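## Task

A small dustpan rests upright on the open, palm-up hand. Rotate it in the hand so it ends upright with its handle pointing toward the hand's far side from the thumb. Only the palm, fingers and thumb may touch it. Touching the wrist, the wrist camera or its post, or leaving the hand, fails the task. The arm and wrist must not move and the palm must stay facing up throughout. To finish, hold everything still with no hand motor overloaded or near overload (a motor dead from the start is ignored), then declare completion. The hand is then flattened automatically: the dustpan must not drop as it opens and must still be upright with the handle pointing that way.

## Robot and tools

Robot: a single UR7e-type arm carrying a sixteen-motor right hand (LEAP style) with a wrist camera on a mast. There is one arm, so every command row covers it alone. In these tasks the arm must never move, so all work is done by the hand motors.

Scene frame: origin on the table below the arm base, +z up, +y to the left when looking along +x. Hand point frame: lies in front of the palm where thumb and index/middle tips pinch; +z runs along straight fingers toward the tips, +x across the palm away from the thumb, +y out of the palm face (palm surface at y = -0.062 m). So the goal direction for the handle is the hand's +x side. The camera mast sits at x +0.05 to +0.10, z -0.16 to -0.11, up to y = +0.06 m; the object must not touch it or the wrist.

Row layout (both execute_actions and move): 24 numbers, each in [-1, 1]. First six are dx, dy, dz, rx, ry, rz: an offset (not an absolute pose) from the Hand target as it stood when the action began, along scene-frame axes, with rx ry rz one rotation vector about the Hand target position. Scale: 1.0 = 0.6 m or 180 degrees. For these tasks keep all six at 0. Next sixteen are hinge goals, absolute, each scaled linearly between its two stops, in this exact order: index_mcp, index_abd, index_pip, index_dip, thumb_cmc, thumb_axl, thumb_mcp, thumb_ipl, middle_mcp, middle_abd, middle_pip, middle_dip, ring_mcp, ring_abd, ring_pip, ring_dip. Straight values: finger mcp -0.75, abd 0.00, pip -0.58, dip -0.70; thumb_cmc -0.71, thumb_axl -0.68, thumb_mcp -0.23, thumb_ipl -0.17. Toward +1: finger mcp/pip/dip curl toward the palm, abd swings the finger away from the thumb; thumb_cmc swings the thumb in front of the palm, thumb_axl rolls it, thumb_mcp/ipl bend it (toward +z with axl straight; along the cmc swing direction with axl near +0.40). Number 23 is current_limit (-1 = 0 mA to +1 = 550 mA, floor 11 mA; start +0.4). Number 24 is speed (set-point rate (speed+1)/2 of 5.9 rad/s; start -0.6). Settings persist; resending the last sixteen plus these two leaves the hand unchanged, and a 0 is a real command.

execute_actions(actions, cameras): actions is a list of actions; each action is up to 15 rows, one per 1/30 s step, the last row held to fill 15 steps (0.5 s). Empty list just returns state. cameras selects images (omit/null/["all"] for all, [] for none).

move(target, speed, blend, stop_force, zero, blocking, cameras): straight path of the hand point to one row or up to 15 rows, offsets all from the same Hand target; speed 0.002-0.5 m/s; blend in m; stop_force 3-40 N. Not needed here since the arm stays still; any arm motion fails the task.

wait(seconds 0-10, cameras): lets time run holding the last command. stop(cameras): brakes a running move. zoom_image(camera, region [x0,y0,x1,y1], max 504x504 px) on cam_head_left, cam_head_right, cam_high, cam_low or cam_wrist. zero_wrist_force(): rezeroes the wrist sensor. read_manual(section): licence text only. finished_scene(scene 1 or 2): ends the scene for good; call it only once the object is settled in the goal state.

Results: hand point pose and velocities in scene frame; Hand target line; joint positions and torques; wrist force/torque. Per hand motor: hand_goal (goals written; repeating them keeps a grip), hand_measured (actual positions on the same scale; repeating them relaxes), hand_current_ma (positive pushes toward -1), hand_state: moving, goal, blocked (still pressing away from goal), overload (shut off). hand_current_limit and hand_speed echo the two settings. "within noise" means the arm is still.

Overload: a motor at 495 mA or more accumulates seconds (and recovers at the same rate below); at 5 s it shuts off for 10 s. Avoid goals pressed far past a contact at high current; ease back goals to measured when holding. A HAND FAULT line cancels the rest of that reply's calls.

Strategy hints: use fingertip rubber caps (they grip; the rest of the hand slips), move in small increments, lift one side with fingers while others pivot the object, check images (cam_wrist, cam_high, cam_head_left) after each step. Keep the object on the palm's surface, away from the wrist end and mast; do not fling or drop it. Before finishing, let everything settle with fingers resting lightly so the automatic flattening will not let the object fall or shift.

Each tool is called after "Call:" as name(argument=value, ...), one argument or row to a line, values as JSON.

## Session

Call:
execute_actions(
  actions=[],
)

Scene clock: 0.00 s.
end_effector_position=(+0.6015, +0.1004, +0.4834) hand_goal=(-0.754, +0.000, -0.576, -0.696, +0.104, -0.540, -0.162, -0.106, -0.754, +0.000, -0.576, -0.696, -0.754, +0.000, -0.576, -0.696) hand_measured=(-0.768, +0.000, -0.578, -0.696, +0.088, -0.544, -0.164, -0.108, -0.768, +0.000, -0.578, -0.696, -0.768, +0.000, -0.578, -0.696) hand_current_ma=(-58, +0, -4, +0, -72, -14, -9, -10, -62, +0, -8, -1, -63, +0, -8, +0) hand_state=(goal, goal, goal, goal, goal, goal, goal, goal, goal, goal, goal, goal, goal, goal, goal, goal) hand_current_limit=0.40 hand_speed=-0.60 end_effector_quat_wxyz=(+0.477, +0.457, +0.542, +0.519)
Joint positions: [-0.141 -1.162 2.234 -4.212 -1.325 -0.045]
Joint velocities: within noise
Joint torques (N m): no reading
Motor temperatures (°C): [25 24 21 32 31 27]
Wrist force (N): no reading
Wrist torque (N m): no reading
Wrist force, peak (N): no reading
Hand target: +0.6015, +0.1004, +0.4834; +0.477, +0.457, +0.542, +0.519

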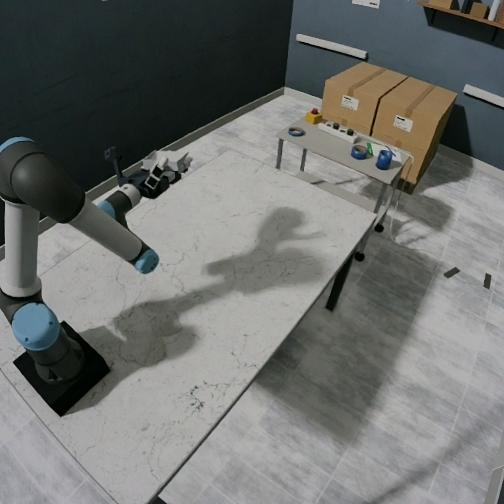

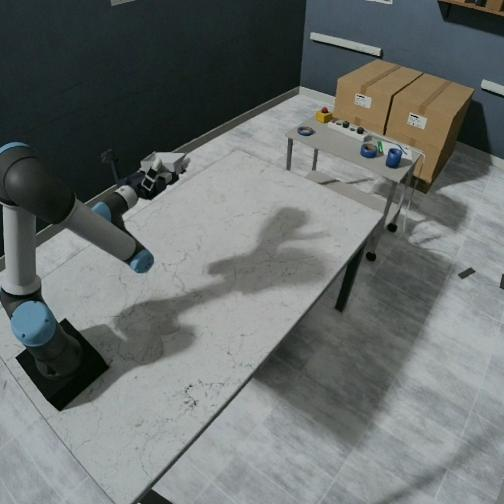

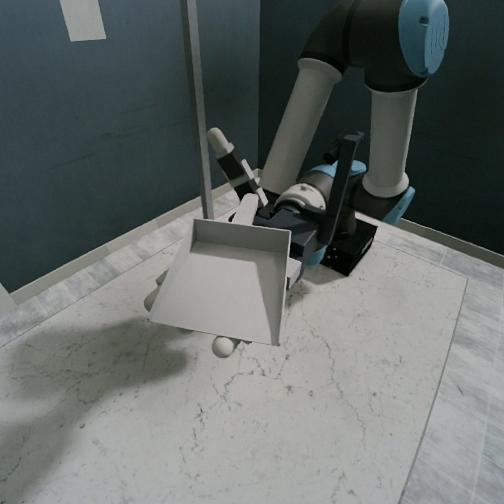

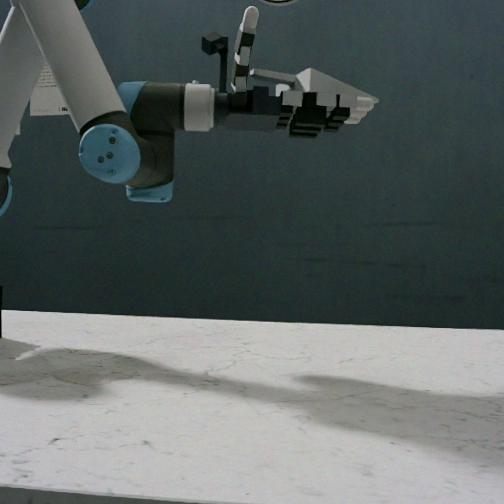

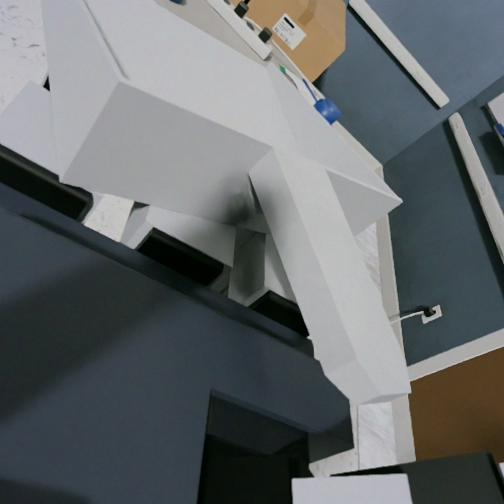

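Call:
zoom_image(
  camera="cam_high",
  region=[130, 110, 380, 360],
)

Call:
zoom_image(
  camera="cam_wrist",
  region=[0, 0, 504, 504],
)

Call:
zoom_image(
  camera="cam_low",
  region=[190, 0, 390, 200],
)

Call:
zoom_image(
  camera="cam_head_right",
  region=[90, 130, 210, 230],
)

Scaled by 2.016 from the camera's 504x504 image, which has a finer 720x720 frame.

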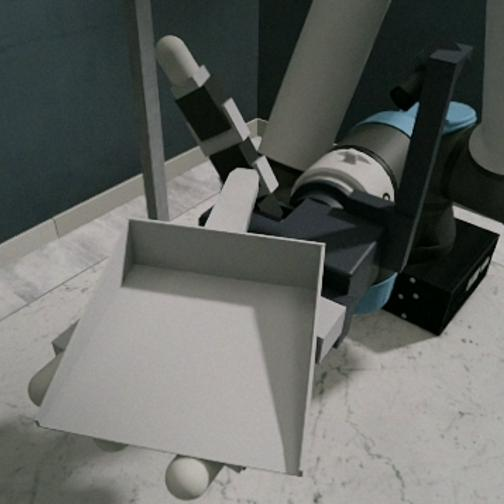

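Scaled by 1.000.

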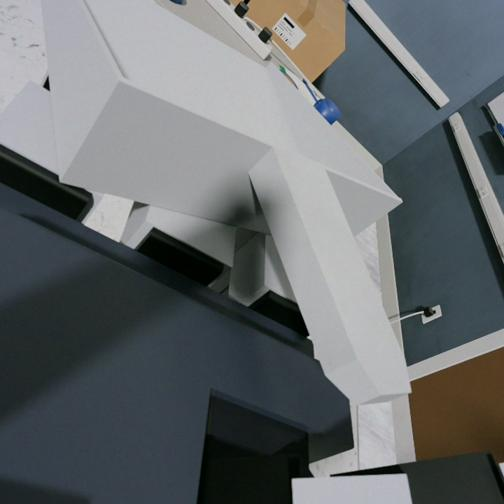

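Scaled by 2.520 from the camera's 504x504 image, which has a finer 720x720 frame.

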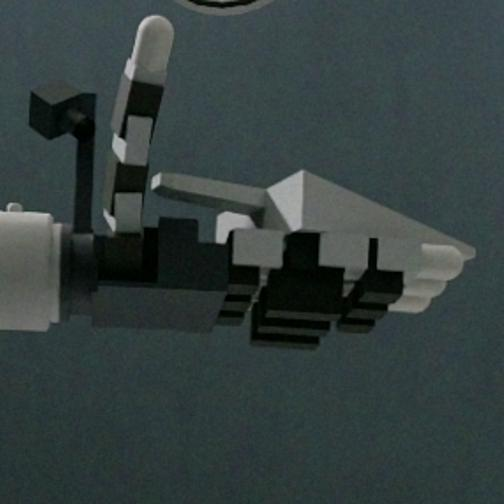

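Scaled by 4.200 from the camera's 504x504 image, which has a finer 720x720 frame.

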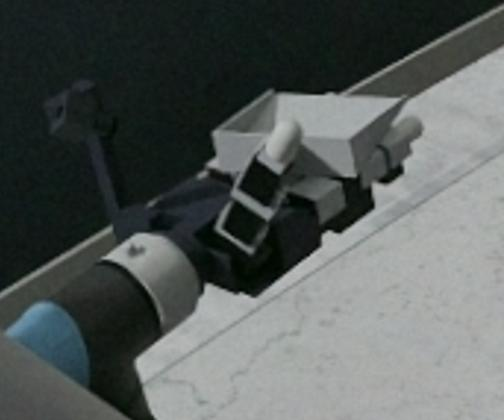

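Call:
zoom_image(
  camera="cam_low",
  region=[230, 60, 310, 140],
)

Call:
zoom_image(
  camera="cam_high",
  region=[200, 170, 320, 290],
)

Call:
zoom_image(
  camera="cam_head_right",
  region=[130, 140, 200, 210],
)

Scaled by 6.300 from the camera's 504x504 image, which has a finer 720x720 frame.

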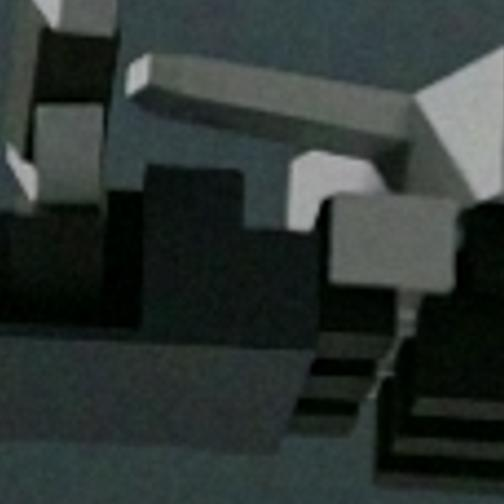

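Scaled by 4.200 from the camera's 504x504 image, which has a finer 720x720 frame.

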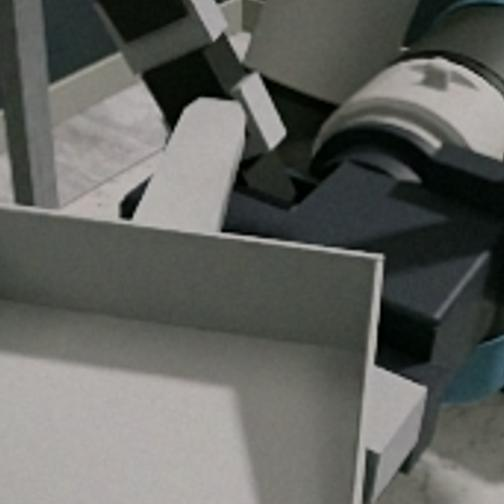

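Scaled by 7.200 from the camera's 504x504 image, which has a finer 720x720 frame.

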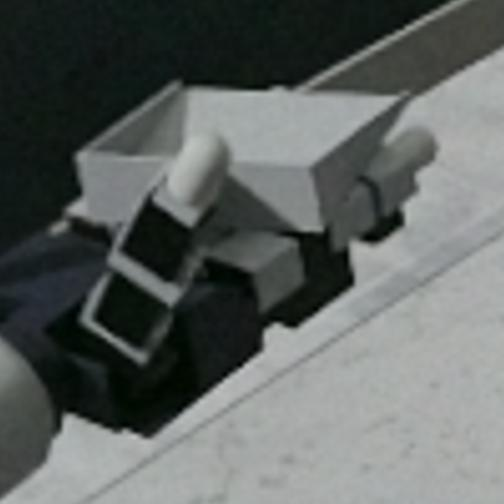

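Call:
execute_actions(
  actions=[
    [[0,0,0,0,0,0,-0.754,0,-0.576,-0.696,0.104,-0.677,0.281,0.157,-0.754,0,-0.576,-0.696,-0.754,0,-0.576,-0.696,0.4,-0.85]],
  ],
)

Call:
zoom_image(
  camera="cam_high",
  region=[130, 110, 380, 360],
)

Call:
zoom_image(
  camera="cam_low",
  region=[190, 0, 390, 200],
)

Scene clock: 66.27 s.
end_effector_position=(+0.6015, +0.1004, +0.4834) hand_goal=(-0.754, +0.000, -0.576, -0.696, +0.104, -0.678, +0.280, +0.156, -0.754, +0.000, -0.576, -0.696, -0.754, +0.000, -0.576, -0.696) hand_measured=(-0.768, +0.000, -0.578, -0.696, +0.090, -0.678, +0.282, +0.156, -0.768, +0.000, -0.578, -0.696, -0.768, +0.000, -0.578, -0.696) hand_current_ma=(-58, +0, -4, +0, -62, -1, +9, -4, -62, +0, -8, -1, -63, +0, -8, +0) hand_state=(goal, goal, goal, goal, goal, goal, goal, goal, goal, goal, goal, goal, goal, goal, goal, goal) hand_current_limit=0.40 hand_speed=-0.85 end_effector_quat_wxyz=(+0.477, +0.457, +0.542, +0.519)
Joint positions: [-0.141 -1.162 2.234 -4.212 -1.325 -0.045]
Joint velocities: within noise
Joint torques (N m): [8.4 -31.15 -3.09 -3.64 -1.7 -2.14]
Motor temperatures (°C): [25 24 21 32 31 27]
Wrist force (N): [-0.1 -0.1 -0.2]
Wrist torque (N m): [0.03 0.02 -0.01]
Wrist force, peak (N): [-0.4 -0.3 0.6]
Hand target: +0.6015, +0.1004, +0.4834; +0.477, +0.457, +0.542, +0.519
Off the commanded pose: 0.000 m, 0 deg.
Step readings (end_effector_position):
0: (+0.6015, +0.1004, +0.4834)
1: (+0.6015, +0.1004, +0.4834)
2: (+0.6015, +0.1004, +0.4834)
4: (+0.6015, +0.1004, +0.4834)
8: (+0.6015, +0.1004, +0.4834)
15: (+0.6015, +0.1004, +0.4834)
camera_calibration:
cam_wrist: T_world_to_cam=[[0.15875, -0.750672, 0.641319, -0.290277], [-0.662877, -0.562426, -0.494239, 0.647562], [0.731705, -0.346655, -0.586888, 0.00365208], [0, 0, 0, 1]] pos_world=[0.472663, 0.147568, 0.508354]

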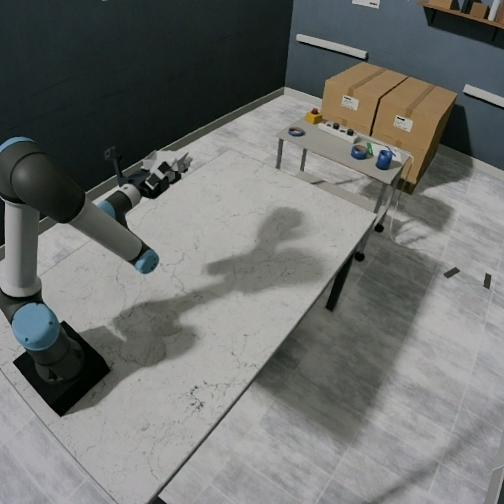

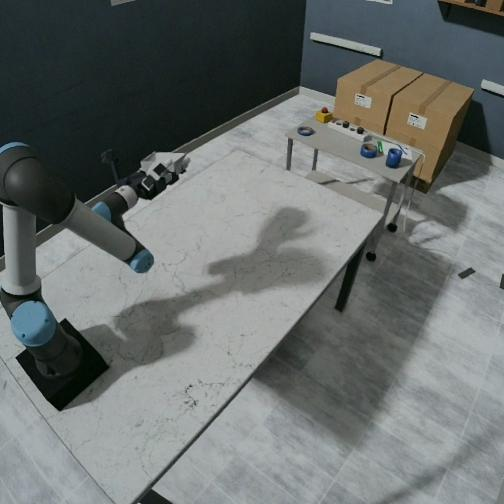

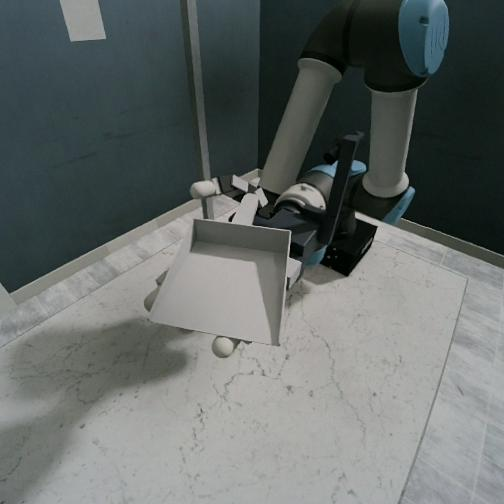

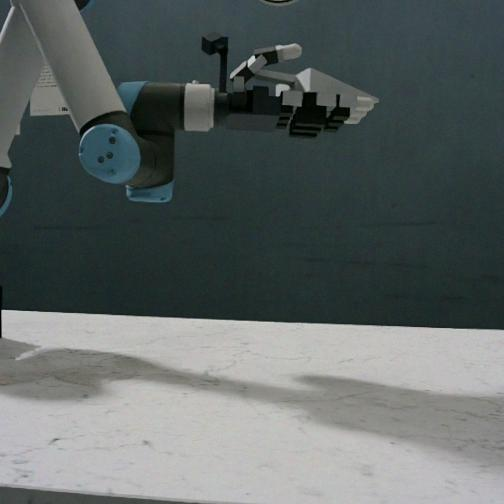

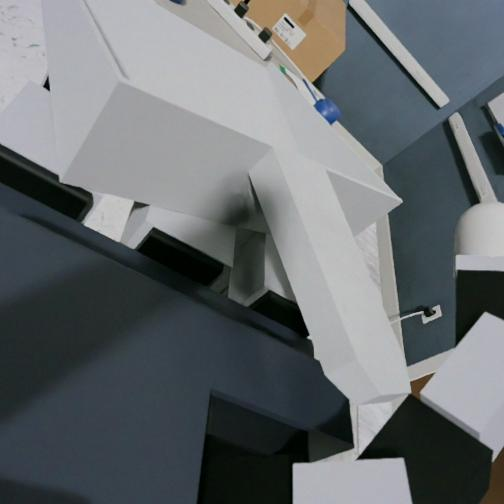

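Scaled by 2.016 from the camera's 504x504 image, which has a finer 720x720 frame.

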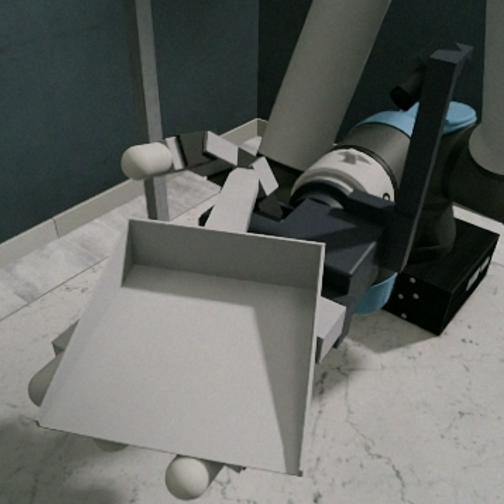

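Scaled by 2.520 from the camera's 504x504 image, which has a finer 720x720 frame.

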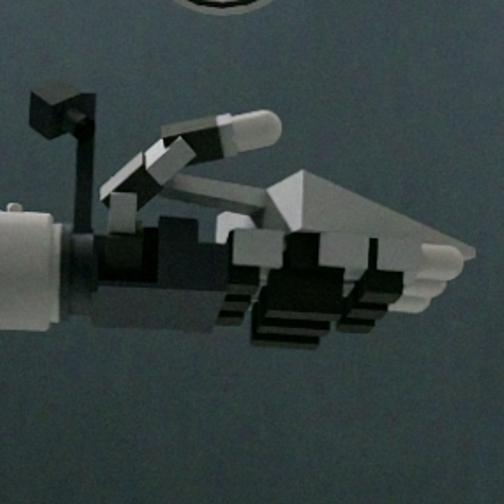

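Call:
execute_actions(
  actions=[
    [[0,0,0,0,0,0,-0.754,0,-0.576,-0.696,0.357,-0.677,0.4,0.1,-0.754,0,-0.576,-0.696,-0.754,0,-0.576,-0.696,0.4,-0.9]],
  ],
  cameras=["cam_high","cam_wrist"],
)

Scene clock: 70.73 s.
end_effector_position=(+0.6015, +0.1004, +0.4834) hand_goal=(-0.754, +0.000, -0.576, -0.696, +0.356, -0.678, +0.400, +0.100, -0.754, +0.000, -0.576, -0.696, -0.754, +0.000, -0.576, -0.696) hand_measured=(-0.768, +0.000, -0.578, -0.696, +0.344, -0.678, +0.400, +0.106, -0.768, +0.000, -0.578, -0.696, -0.768, +0.000, -0.578, -0.696) hand_current_ma=(-67, +0, -4, +0, -52, -2, +4, +30, -62, +0, -8, -1, -63, +0, -8, +0) hand_state=(goal, goal, goal, goal, goal, goal, goal, goal, goal, goal, goal, goal, goal, goal, goal, goal) hand_current_limit=0.40 hand_speed=-0.90 end_effector_quat_wxyz=(+0.477, +0.457, +0.542, +0.519)
Joint positions: [-0.141 -1.162 2.234 -4.212 -1.325 -0.045]
Joint velocities: within noise
Joint torques (N m): [8.11 -31.11 -2.81 -3.54 -1.58 -2.27]
Motor temperatures (°C): [25 24 21 32 31 27]
Wrist force (N): [0.0 0.0 -0.1]
Wrist torque (N m): [0.05 0.00 -0.03]
Wrist force, peak (N): [-0.5 -0.4 -0.1]
Hand target: +0.6015, +0.1004, +0.4834; +0.477, +0.457, +0.542, +0.519
Off the commanded pose: 0.000 m, 0 deg.
Step readings (end_effector_position):
0: (+0.6015, +0.1004, +0.4834)
1: (+0.6015, +0.1004, +0.4834)
2: (+0.6015, +0.1004, +0.4834)
4: (+0.6015, +0.1004, +0.4834)
8: (+0.6015, +0.1004, +0.4834)
15: (+0.6015, +0.1004, +0.4834)
camera_calibration:
cam_wrist: T_world_to_cam=[[0.158751, -0.750672, 0.641319, -0.290277], [-0.662877, -0.562426, -0.494239, 0.647562], [0.731706, -0.346655, -0.586888, 0.00365205], [0, 0, 0, 1]] pos_world=[0.472663, 0.147568, 0.508354]
Images, in order (width x height): cam_high 504x504, cam_wrist 504x504.

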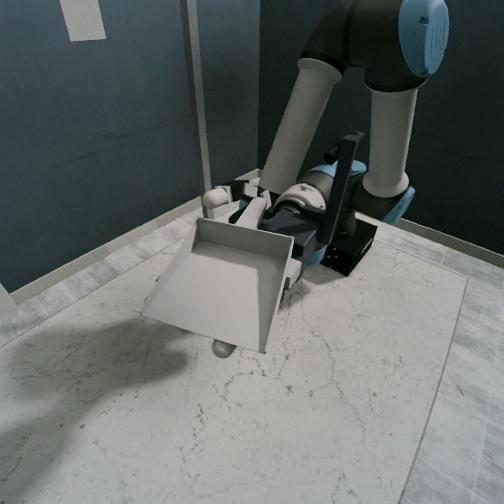

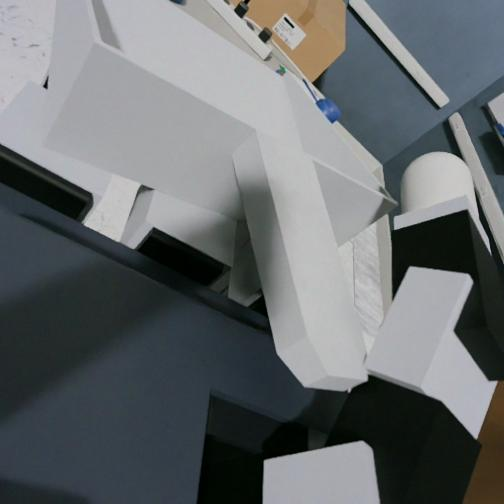

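Call:
execute_actions(
  actions=[
    [[0,0,0,0,0,0,-0.754,0,-0.576,-0.696,0.5,-0.6,0.5,0.1,-0.754,0,-0.576,-0.696,-0.754,0,-0.576,-0.696,0.4,-0.9]],
  ],
  cameras=["cam_high","cam_wrist"],
)

Call:
execute_actions(
  actions=[
    [[0,0,0,0,0,0,-0.754,0,-0.576,-0.696,0.571,-0.4,0.5,0.1,-0.754,0,-0.576,-0.696,-0.754,0,-0.576,-0.696,0.4,-0.9]],
  ],
  cameras=["cam_high","cam_wrist","cam_low"],
)

Scene clock: 74.47 s.
end_effector_position=(+0.6015, +0.1004, +0.4834) hand_goal=(-0.754, +0.000, -0.576, -0.696, +0.500, -0.600, +0.500, +0.100, -0.754, +0.000, -0.576, -0.696, -0.754, +0.000, -0.576, -0.696) hand_measured=(-0.770, +0.000, -0.578, -0.696, +0.486, -0.604, +0.492, +0.100, -0.768, +0.000, -0.578, -0.696, -0.768, +0.000, -0.578, -0.696) hand_current_ma=(-74, +0, -4, +0, -56, -18, -40, +4, -62, +0, -8, -1, -63, +0, -8, +0) hand_state=(goal, goal, goal, goal, goal, goal, goal, goal, goal, goal, goal, goal, goal, goal, goal, goal) hand_current_limit=0.40 hand_speed=-0.90 end_effector_quat_wxyz=(+0.477, +0.457, +0.542, +0.519)
Joint positions: [-0.141 -1.162 2.234 -4.212 -1.325 -0.045]
Joint velocities: within noise
Joint torques (N m): [7.99 -31.12 -2.57 -3.63 -1.7 -2.2]
Motor temperatures (°C): [25 24 21 32 31 27]
Wrist force (N): [0.1 -0.3 -0.1]
Wrist torque (N m): [0.01 -0.01 -0.04]
Wrist force, peak (N): [-0.6 -0.2 0.1]
Hand target: +0.6015, +0.1004, +0.4834; +0.477, +0.457, +0.542, +0.519
Off the commanded pose: 0.000 m, 0 deg.
Step readings (end_effector_position):
0: (+0.6015, +0.1004, +0.4834)
1: (+0.6015, +0.1004, +0.4834)
2: (+0.6015, +0.1004, +0.4834)
4: (+0.6015, +0.1004, +0.4834)
8: (+0.6015, +0.1004, +0.4834)
15: (+0.6015, +0.1004, +0.4834)
camera_calibration:
cam_wrist: T_world_to_cam=[[0.158751, -0.750672, 0.641319, -0.290277], [-0.662877, -0.562426, -0.494239, 0.647562], [0.731706, -0.346655, -0.586888, 0.00365206], [0, 0, 0, 1]] pos_world=[0.472663, 0.147568, 0.508354]
Images, in order (width x height): cam_high 504x504, cam_wrist 504x504.

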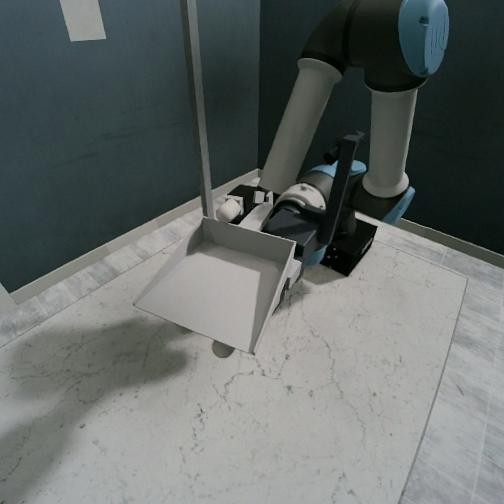

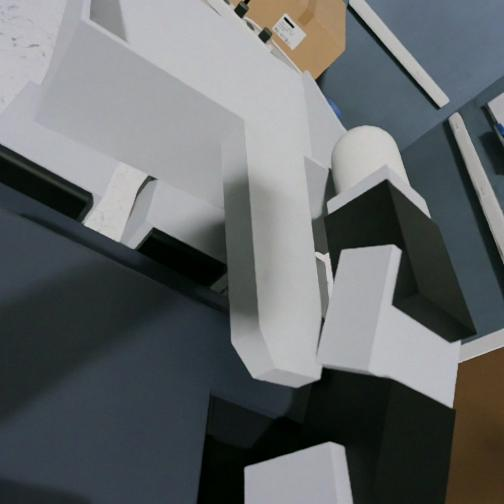

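Scene clock: 75.70 s.
end_effector_position=(+0.6015, +0.1004, +0.4834) hand_goal=(-0.754, +0.000, -0.576, -0.696, +0.570, -0.400, +0.500, +0.100, -0.754, +0.000, -0.576, -0.696, -0.754, +0.000, -0.576, -0.696) hand_measured=(-0.770, +0.000, -0.578, -0.696, +0.558, -0.408, +0.494, +0.098, -0.768, +0.000, -0.578, -0.696, -0.768, +0.000, -0.578, -0.696) hand_current_ma=(-76, +0, -4, +0, -51, -41, -29, -11, -62, +0, -8, -1, -63, +0, -8, +0) hand_state=(goal, goal, goal, goal, goal, goal, goal, goal, goal, goal, goal, goal, goal, goal, goal, goal) hand_current_limit=0.40 hand_speed=-0.90 end_effector_quat_wxyz=(+0.477, +0.457, +0.542, +0.519)
Joint positions: [-0.141 -1.162 2.234 -4.212 -1.325 -0.045]
Joint velocities: within noise
Joint torques (N m): [8.07 -31.4 -2.25 -3.65 -1.76 -2.12]
Motor temperatures (°C): [25 24 21 32 31 27]
Wrist force (N): [0.4 -0.2 0.3]
Wrist torque (N m): [-0.02 -0.05 -0.03]
Wrist force, peak (N): [-0.3 -0.5 0.1]
Hand target: +0.6015, +0.1004, +0.4834; +0.477, +0.457, +0.542, +0.519
Off the commanded pose: 0.000 m, 0 deg.
Step readings (end_effector_position):
0: (+0.6015, +0.1004, +0.4834)
1: (+0.6015, +0.1004, +0.4834)
2: (+0.6015, +0.1004, +0.4834)
4: (+0.6015, +0.1004, +0.4834)
8: (+0.6015, +0.1004, +0.4834)
15: (+0.6015, +0.1004, +0.4834)
camera_calibration:
cam_wrist: T_world_to_cam=[[0.158751, -0.750672, 0.641319, -0.290277], [-0.662877, -0.562426, -0.494239, 0.647562], [0.731705, -0.346655, -0.586888, 0.00365231], [0, 0, 0, 1]] pos_world=[0.472663, 0.147568, 0.508354]
Images, in order (width x height): cam_high 504x504, cam_low 504x504, cam_wrist 504x504.

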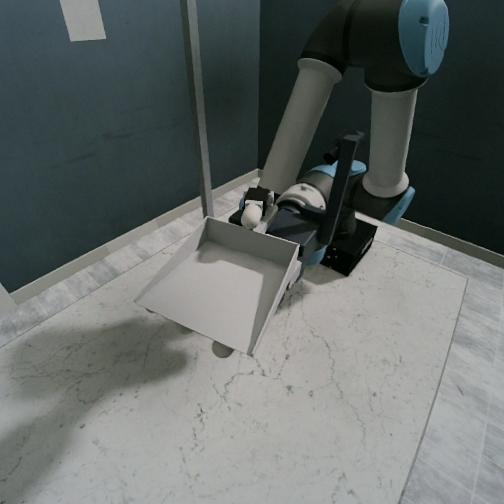

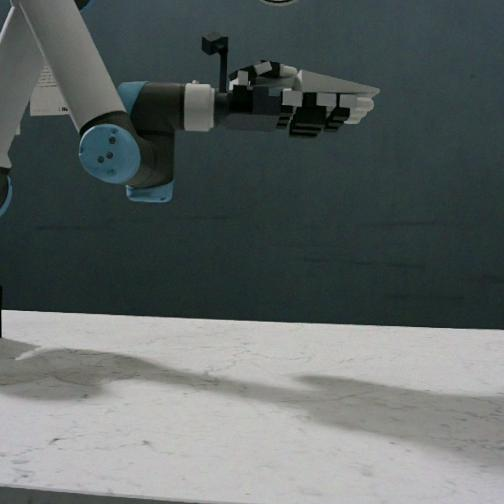

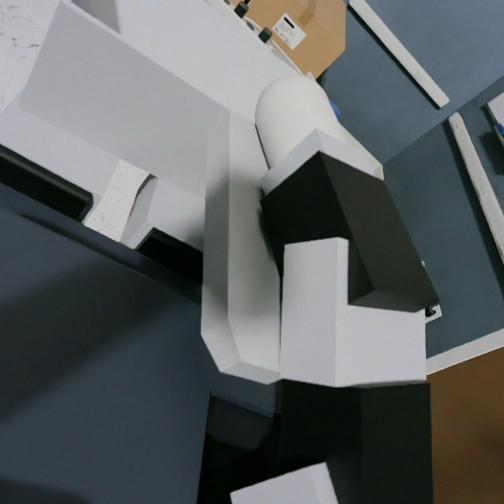

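Call:
execute_actions(
  actions=[
    [[0,0,0,0,0,0,-0.69,0,-0.576,-0.696,0.571,-0.4,0.5,0.1,-0.69,0,-0.576,-0.696,-0.69,0,-0.576,-0.696,0.4,-0.9]],
  ],
  cameras=["cam_high","cam_low"],
)

Call:
execute_actions(
  actions=[
    [[0,0,0,0,0,0,-0.69,-0.4,-0.576,-0.696,0.571,-0.4,0.5,0.1,-0.69,-0.4,-0.576,-0.696,-0.69,-0.4,-0.576,-0.696,0.4,-0.95]],
  ],
  cameras=["cam_high","cam_wrist","cam_low"],
)

Scene clock: 81.50 s.
end_effector_position=(+0.6015, +0.1004, +0.4834) hand_goal=(-0.690, +0.000, -0.576, -0.696, +0.570, -0.400, +0.500, +0.100, -0.690, +0.000, -0.576, -0.696, -0.690, +0.000, -0.576, -0.696) hand_measured=(-0.730, +0.000, -0.578, -0.696, +0.558, -0.404, +0.490, +0.096, -0.724, +0.000, -0.578, -0.696, -0.724, +0.000, -0.578, -0.696) hand_current_ma=(-192, +0, -4, +0, -51, -15, -51, -19, -162, +0, -8, -1, -160, +0, -8, +0) hand_state=(blocked, goal, goal, goal, goal, goal, goal, goal, blocked, goal, goal, goal, blocked, goal, goal, goal) hand_current_limit=0.40 hand_speed=-0.90 end_effector_quat_wxyz=(+0.477, +0.457, +0.542, +0.519)
Joint positions: [-0.141 -1.162 2.234 -4.212 -1.325 -0.045]
Joint velocities: within noise
Joint torques (N m): [8.22 -32.06 -2.59 -3.44 -1.81 -2.21]
Motor temperatures (°C): [25 24 21 32 31 27]
Wrist force (N): [0.1 0.0 0.1]
Wrist torque (N m): [0.04 -0.02 -0.05]
Wrist force, peak (N): [-0.6 -0.2 -0.3]
Hand target: +0.6015, +0.1004, +0.4834; +0.477, +0.457, +0.542, +0.519
Off the commanded pose: 0.000 m, 0 deg.
Step readings (end_effector_position):
0: (+0.6015, +0.1004, +0.4834)
1: (+0.6015, +0.1004, +0.4834)
2: (+0.6015, +0.1004, +0.4834)
4: (+0.6015, +0.1004, +0.4834)
8: (+0.6015, +0.1004, +0.4834)
15: (+0.6015, +0.1004, +0.4834)
Images, in order (width x height): cam_high 504x504, cam_low 504x504.

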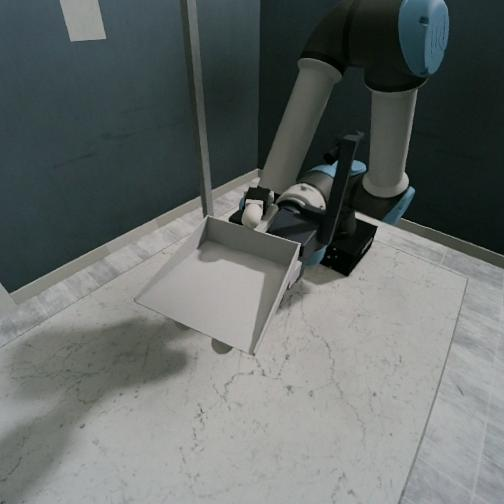

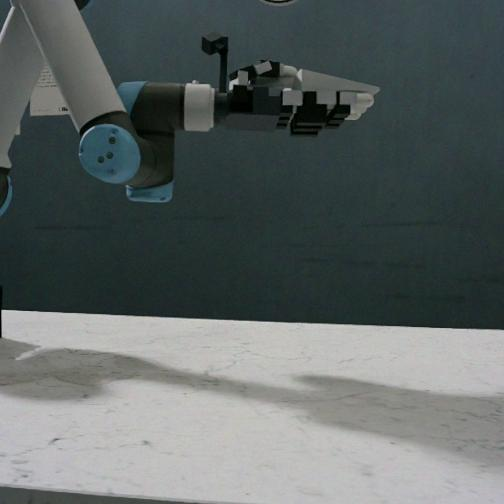

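Scene clock: 84.57 s.
end_effector_position=(+0.6015, +0.1004, +0.4834) hand_goal=(-0.690, -0.400, -0.576, -0.696, +0.570, -0.400, +0.500, +0.100, -0.690, -0.400, -0.576, -0.696, -0.690, -0.400, -0.576, -0.696) hand_measured=(-0.728, -0.394, -0.578, -0.696, +0.558, -0.398, +0.490, +0.096, -0.724, -0.394, -0.578, -0.696, -0.722, -0.396, -0.578, -0.696) hand_current_ma=(-184, +18, -4, +0, -51, +10, -52, -26, -162, +17, -8, -1, -151, +13, -8, +0) hand_state=(blocked, goal, goal, goal, goal, goal, goal, goal, blocked, goal, goal, goal, blocked, goal, goal, goal) hand_current_limit=0.40 hand_speed=-0.95 end_effector_quat_wxyz=(+0.477, +0.457, +0.542, +0.519)
Joint positions: [-0.141 -1.162 2.234 -4.212 -1.325 -0.045]
Joint velocities: within noise
Joint torques (N m): [7.97 -31.74 -2.03 -3.64 -1.69 -2.27]
Motor temperatures (°C): [25 24 21 32 31 27]
Wrist force (N): [-0.3 0.0 0.0]
Wrist torque (N m): [0.03 0.03 -0.05]
Wrist force, peak (N): [-0.5 -0.2 0.6]
Hand target: +0.6015, +0.1004, +0.4834; +0.477, +0.457, +0.542, +0.519
Off the commanded pose: 0.000 m, 0 deg.
Step readings (end_effector_position):
0: (+0.6015, +0.1004, +0.4834)
1: (+0.6015, +0.1004, +0.4834)
2: (+0.6015, +0.1004, +0.4834)
4: (+0.6015, +0.1004, +0.4834)
8: (+0.6015, +0.1004, +0.4834)
15: (+0.6015, +0.1004, +0.4834)
camera_calibration:
cam_wrist: T_world_to_cam=[[0.158751, -0.750672, 0.641319, -0.290277], [-0.662877, -0.562425, -0.494239, 0.647562], [0.731705, -0.346655, -0.586888, 0.00365239], [0, 0, 0, 1]] pos_world=[0.472663, 0.147568, 0.508354]
Images, in order (width x height): cam_high 504x504, cam_low 504x504, cam_wrist 504x504.

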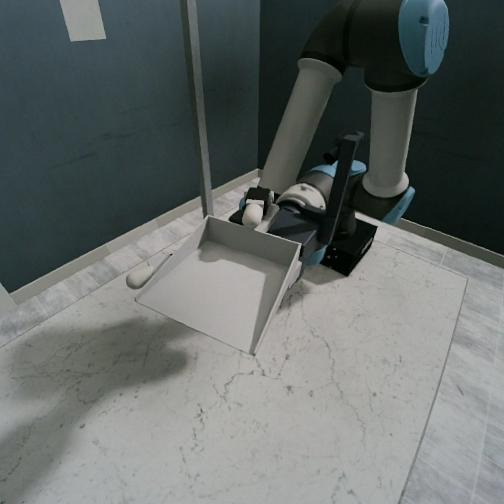

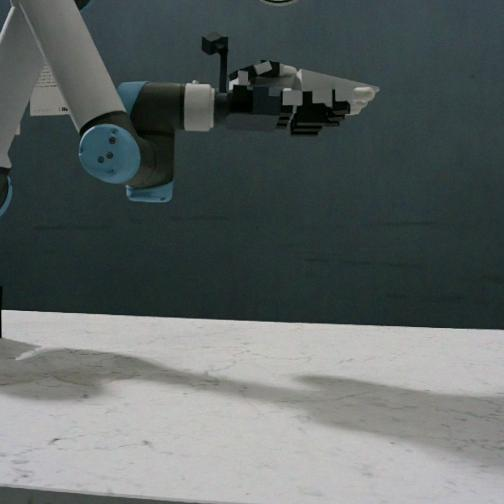

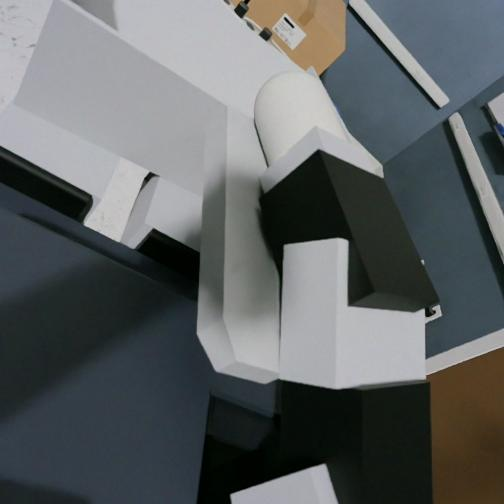

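Call:
execute_actions(
  actions=[
    [[0,0,0,0,0,0,-0.754,0.4,-0.576,-0.696,0.571,-0.4,0.5,0.1,-0.754,0.4,-0.576,-0.696,-0.754,0.4,-0.576,-0.696,0.4,-0.85]],
  ],
  cameras=["cam_high"],
)

Call:
execute_actions(
  actions=[
    [[0,0,0,0,0,0,-0.7,0.4,-0.576,-0.45,0.571,-0.4,0.5,0.1,-0.7,0.4,-0.576,-0.45,-0.7,0.4,-0.576,-0.45,0.4,-0.9]],
  ],
  cameras=["cam_high","cam_low"],
)

Call:
execute_actions(
  actions=[
    [[0,0,0,0,0,0,-0.7,0,-0.576,-0.45,0.571,-0.4,0.5,0.1,-0.7,0,-0.576,-0.45,-0.7,0,-0.576,-0.45,0.4,-0.95]],
  ],
  cameras=["cam_high","cam_wrist"],
)

Scene clock: 93.17 s.
end_effector_position=(+0.6015, +0.1004, +0.4834) hand_goal=(-0.754, +0.400, -0.576, -0.696, +0.570, -0.400, +0.500, +0.100, -0.754, +0.400, -0.576, -0.696, -0.754, +0.400, -0.576, -0.696) hand_measured=(-0.770, +0.394, -0.578, -0.696, +0.560, -0.400, +0.496, +0.096, -0.764, +0.396, -0.578, -0.696, -0.766, +0.396, -0.578, -0.696) hand_current_ma=(-73, -18, -4, +0, -42, -1, -24, -26, -48, -11, -8, -1, -53, -11, -8, +0) hand_state=(goal, goal, goal, goal, goal, goal, goal, goal, goal, goal, goal, goal, goal, goal, goal, goal) hand_current_limit=0.40 hand_speed=-0.85 end_effector_quat_wxyz=(+0.477, +0.457, +0.542, +0.519)
Joint positions: [-0.141 -1.162 2.234 -4.212 -1.325 -0.045]
Joint velocities: within noise
Joint torques (N m): [8.06 -31.96 -3.07 -3.58 -1.77 -1.96]
Motor temperatures (°C): [25 24 21 32 31 27]
Wrist force (N): [0.2 0.1 0.1]
Wrist torque (N m): [0.03 -0.02 -0.08]
Wrist force, peak (N): [-0.5 -0.3 -0.1]
Hand target: +0.6015, +0.1004, +0.4834; +0.477, +0.457, +0.542, +0.519
Off the commanded pose: 0.000 m, 0 deg.
Step readings (end_effector_position):
0: (+0.6015, +0.1004, +0.4834)
1: (+0.6015, +0.1004, +0.4834)
2: (+0.6015, +0.1004, +0.4834)
4: (+0.6015, +0.1004, +0.4834)
8: (+0.6015, +0.1004, +0.4834)
15: (+0.6015, +0.1004, +0.4834)
Images, in order (width x height): cam_high 504x504.

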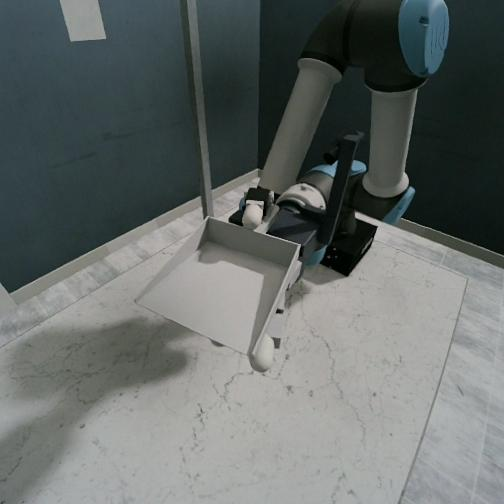

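Scene clock: 94.43 s.
end_effector_position=(+0.6015, +0.1004, +0.4834) hand_goal=(-0.700, +0.400, -0.576, -0.450, +0.570, -0.400, +0.500, +0.100, -0.700, +0.400, -0.576, -0.450, -0.700, +0.400, -0.576, -0.450) hand_measured=(-0.740, +0.396, -0.578, -0.456, +0.560, -0.398, +0.492, +0.096, -0.734, +0.396, -0.582, -0.458, -0.732, +0.398, -0.578, -0.454) hand_current_ma=(-192, -11, -10, -27, -40, +6, -45, -26, -160, -11, -20, -36, -146, -9, -11, -15) hand_state=(blocked, goal, goal, goal, goal, goal, goal, goal, blocked, goal, goal, goal, blocked, goal, goal, goal) hand_current_limit=0.40 hand_speed=-0.90 end_effector_quat_wxyz=(+0.477, +0.457, +0.542, +0.519)
Joint positions: [-0.141 -1.162 2.234 -4.212 -1.325 -0.045]
Joint velocities: within noise
Joint torques (N m): [7.69 -30.66 -2.96 -3.58 -1.59 -2.17]
Motor temperatures (°C): [25 24 21 32 31 27]
Wrist force (N): [-0.1 0.3 -0.1]
Wrist torque (N m): [0.08 0.01 -0.09]
Wrist force, peak (N): [-0.4 0.3 0.0]
Hand target: +0.6015, +0.1004, +0.4834; +0.477, +0.457, +0.542, +0.519
Off the commanded pose: 0.000 m, 0 deg.
Step readings (end_effector_position):
0: (+0.6015, +0.1004, +0.4834)
1: (+0.6015, +0.1004, +0.4834)
2: (+0.6015, +0.1004, +0.4834)
4: (+0.6015, +0.1004, +0.4834)
8: (+0.6015, +0.1004, +0.4834)
15: (+0.6015, +0.1004, +0.4834)
Images, in order (width x height): cam_high 504x504, cam_low 504x504.

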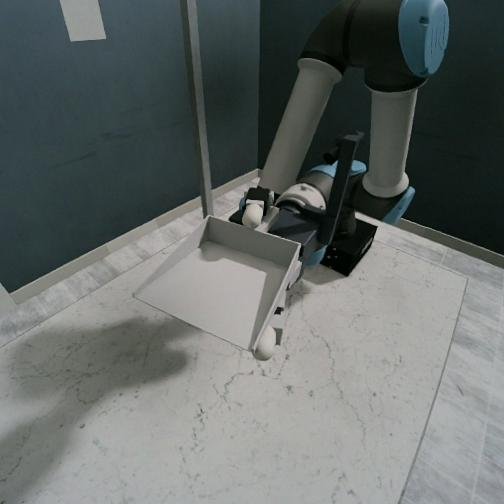

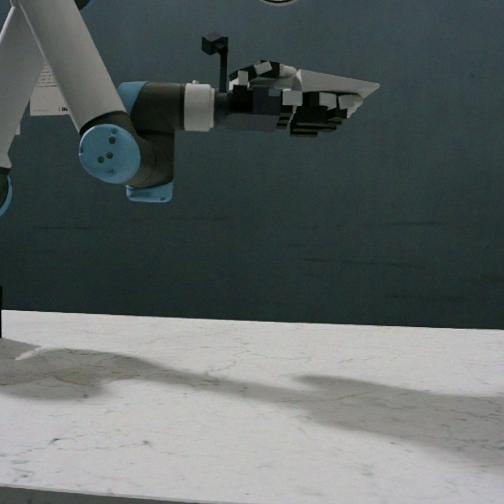

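Scene clock: 97.50 s.
end_effector_position=(+0.6015, +0.1004, +0.4834) hand_goal=(-0.700, +0.000, -0.576, -0.450, +0.570, -0.400, +0.500, +0.100, -0.700, +0.000, -0.576, -0.450, -0.700, +0.000, -0.576, -0.450) hand_measured=(-0.732, +0.004, -0.578, -0.454, +0.562, -0.398, +0.492, +0.096, -0.730, +0.004, -0.582, -0.454, -0.732, +0.010, -0.582, -0.454) hand_current_ma=(-154, +13, -10, -15, -29, +6, -45, -26, -143, +13, -20, -13, -146, +38, -25, -15) hand_state=(blocked, goal, goal, goal, goal, goal, goal, goal, blocked, goal, goal, goal, blocked, goal, goal, goal) hand_current_limit=0.40 hand_speed=-0.95 end_effector_quat_wxyz=(+0.477, +0.457, +0.542, +0.519)
Joint positions: [-0.141 -1.162 2.234 -4.212 -1.325 -0.045]
Joint velocities: within noise
Joint torques (N m): [6.78 -30.65 -2.98 -3.59 -1.69 -2.18]
Motor temperatures (°C): [25 24 21 32 31 27]
Wrist force (N): [-0.1 0.1 -0.3]
Wrist torque (N m): [0.07 0.02 -0.06]
Wrist force, peak (N): [-0.6 -0.4 -0.2]
Hand target: +0.6015, +0.1004, +0.4834; +0.477, +0.457, +0.542, +0.519
Off the commanded pose: 0.000 m, 0 deg.
Step readings (end_effector_position):
0: (+0.6015, +0.1004, +0.4834)
1: (+0.6015, +0.1004, +0.4834)
2: (+0.6015, +0.1004, +0.4834)
4: (+0.6015, +0.1004, +0.4834)
8: (+0.6015, +0.1004, +0.4834)
15: (+0.6015, +0.1004, +0.4834)
camera_calibration:
cam_wrist: T_world_to_cam=[[0.158751, -0.750672, 0.641319, -0.290277], [-0.662877, -0.562426, -0.494239, 0.647562], [0.731705, -0.346655, -0.586888, 0.00365226], [0, 0, 0, 1]] pos_world=[0.472663, 0.147568, 0.508354]
Images, in order (width x height): cam_high 504x504, cam_wrist 504x504.

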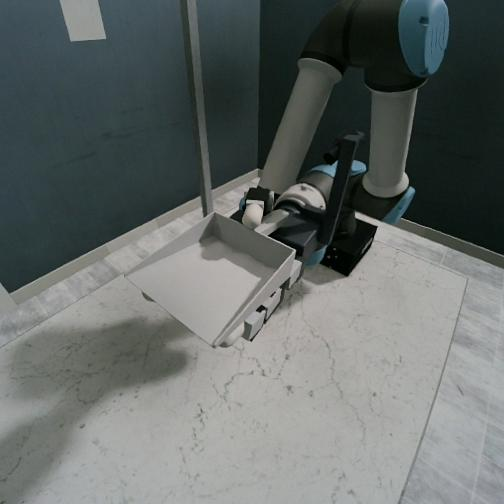

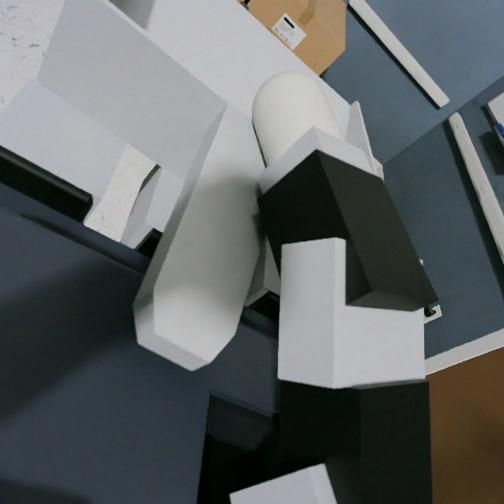

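Call:
execute_actions(
  actions=[
    [[0,0,0,0,0,0,-0.7,-0.35,-0.576,-0.45,0.571,-0.4,0.5,0.1,-0.7,-0.35,-0.576,-0.45,-0.7,-0.35,-0.576,-0.45,0.4,-0.95]],
  ],
  cameras=["cam_high","cam_wrist","cam_low"],
)

Scene clock: 102.20 s.
end_effector_position=(+0.6015, +0.1004, +0.4834) hand_goal=(-0.700, -0.350, -0.576, -0.450, +0.570, -0.400, +0.500, +0.100, -0.700, -0.350, -0.576, -0.450, -0.700, -0.350, -0.576, -0.450) hand_measured=(-0.732, -0.346, -0.578, -0.454, +0.562, -0.398, +0.492, +0.096, -0.730, -0.342, -0.582, -0.454, -0.732, -0.338, -0.582, -0.454) hand_current_ma=(-152, +13, -10, -15, -29, +6, -46, -26, -139, +25, -20, -13, -146, +43, -25, -15) hand_state=(blocked, goal, goal, goal, goal, goal, goal, goal, blocked, goal, goal, goal, blocked, goal, goal, goal) hand_current_limit=0.40 hand_speed=-0.95 end_effector_quat_wxyz=(+0.477, +0.457, +0.542, +0.519)
Joint positions: [-0.141 -1.162 2.234 -4.212 -1.325 -0.045]
Joint velocities: within noise
Joint torques (N m): [7.82 -31.27 -2.75 -3.52 -1.69 -2.14]
Motor temperatures (°C): [25 24 21 32 31 27]
Wrist force (N): [0.0 -0.4 0.0]
Wrist torque (N m): [-0.01 0.01 -0.04]
Wrist force, peak (N): [-0.5 -0.3 -0.3]
Hand target: +0.6015, +0.1004, +0.4834; +0.477, +0.457, +0.542, +0.519
Off the commanded pose: 0.000 m, 0 deg.
Step readings (end_effector_position):
0: (+0.6015, +0.1004, +0.4834)
1: (+0.6015, +0.1004, +0.4834)
2: (+0.6015, +0.1004, +0.4834)
4: (+0.6015, +0.1004, +0.4834)
8: (+0.6015, +0.1004, +0.4834)
15: (+0.6015, +0.1004, +0.4834)
camera_calibration:
cam_wrist: T_world_to_cam=[[0.158751, -0.750672, 0.641319, -0.290277], [-0.662877, -0.562426, -0.494239, 0.647562], [0.731705, -0.346655, -0.586888, 0.00365232], [0, 0, 0, 1]] pos_world=[0.472663, 0.147568, 0.508354]
Images, in order (width x height): cam_high 504x504, cam_low 504x504, cam_wrist 504x504.

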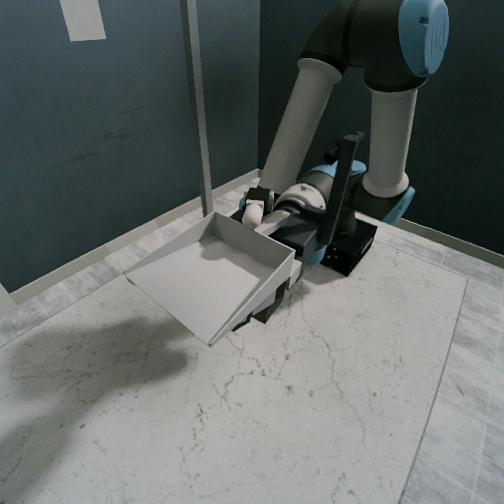

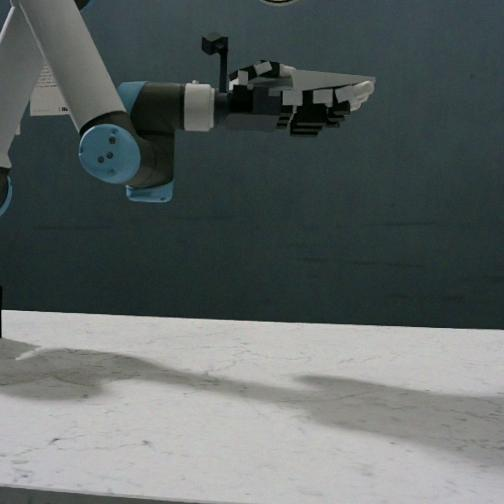

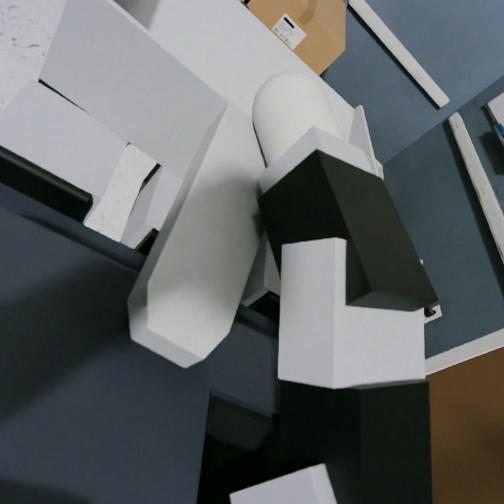

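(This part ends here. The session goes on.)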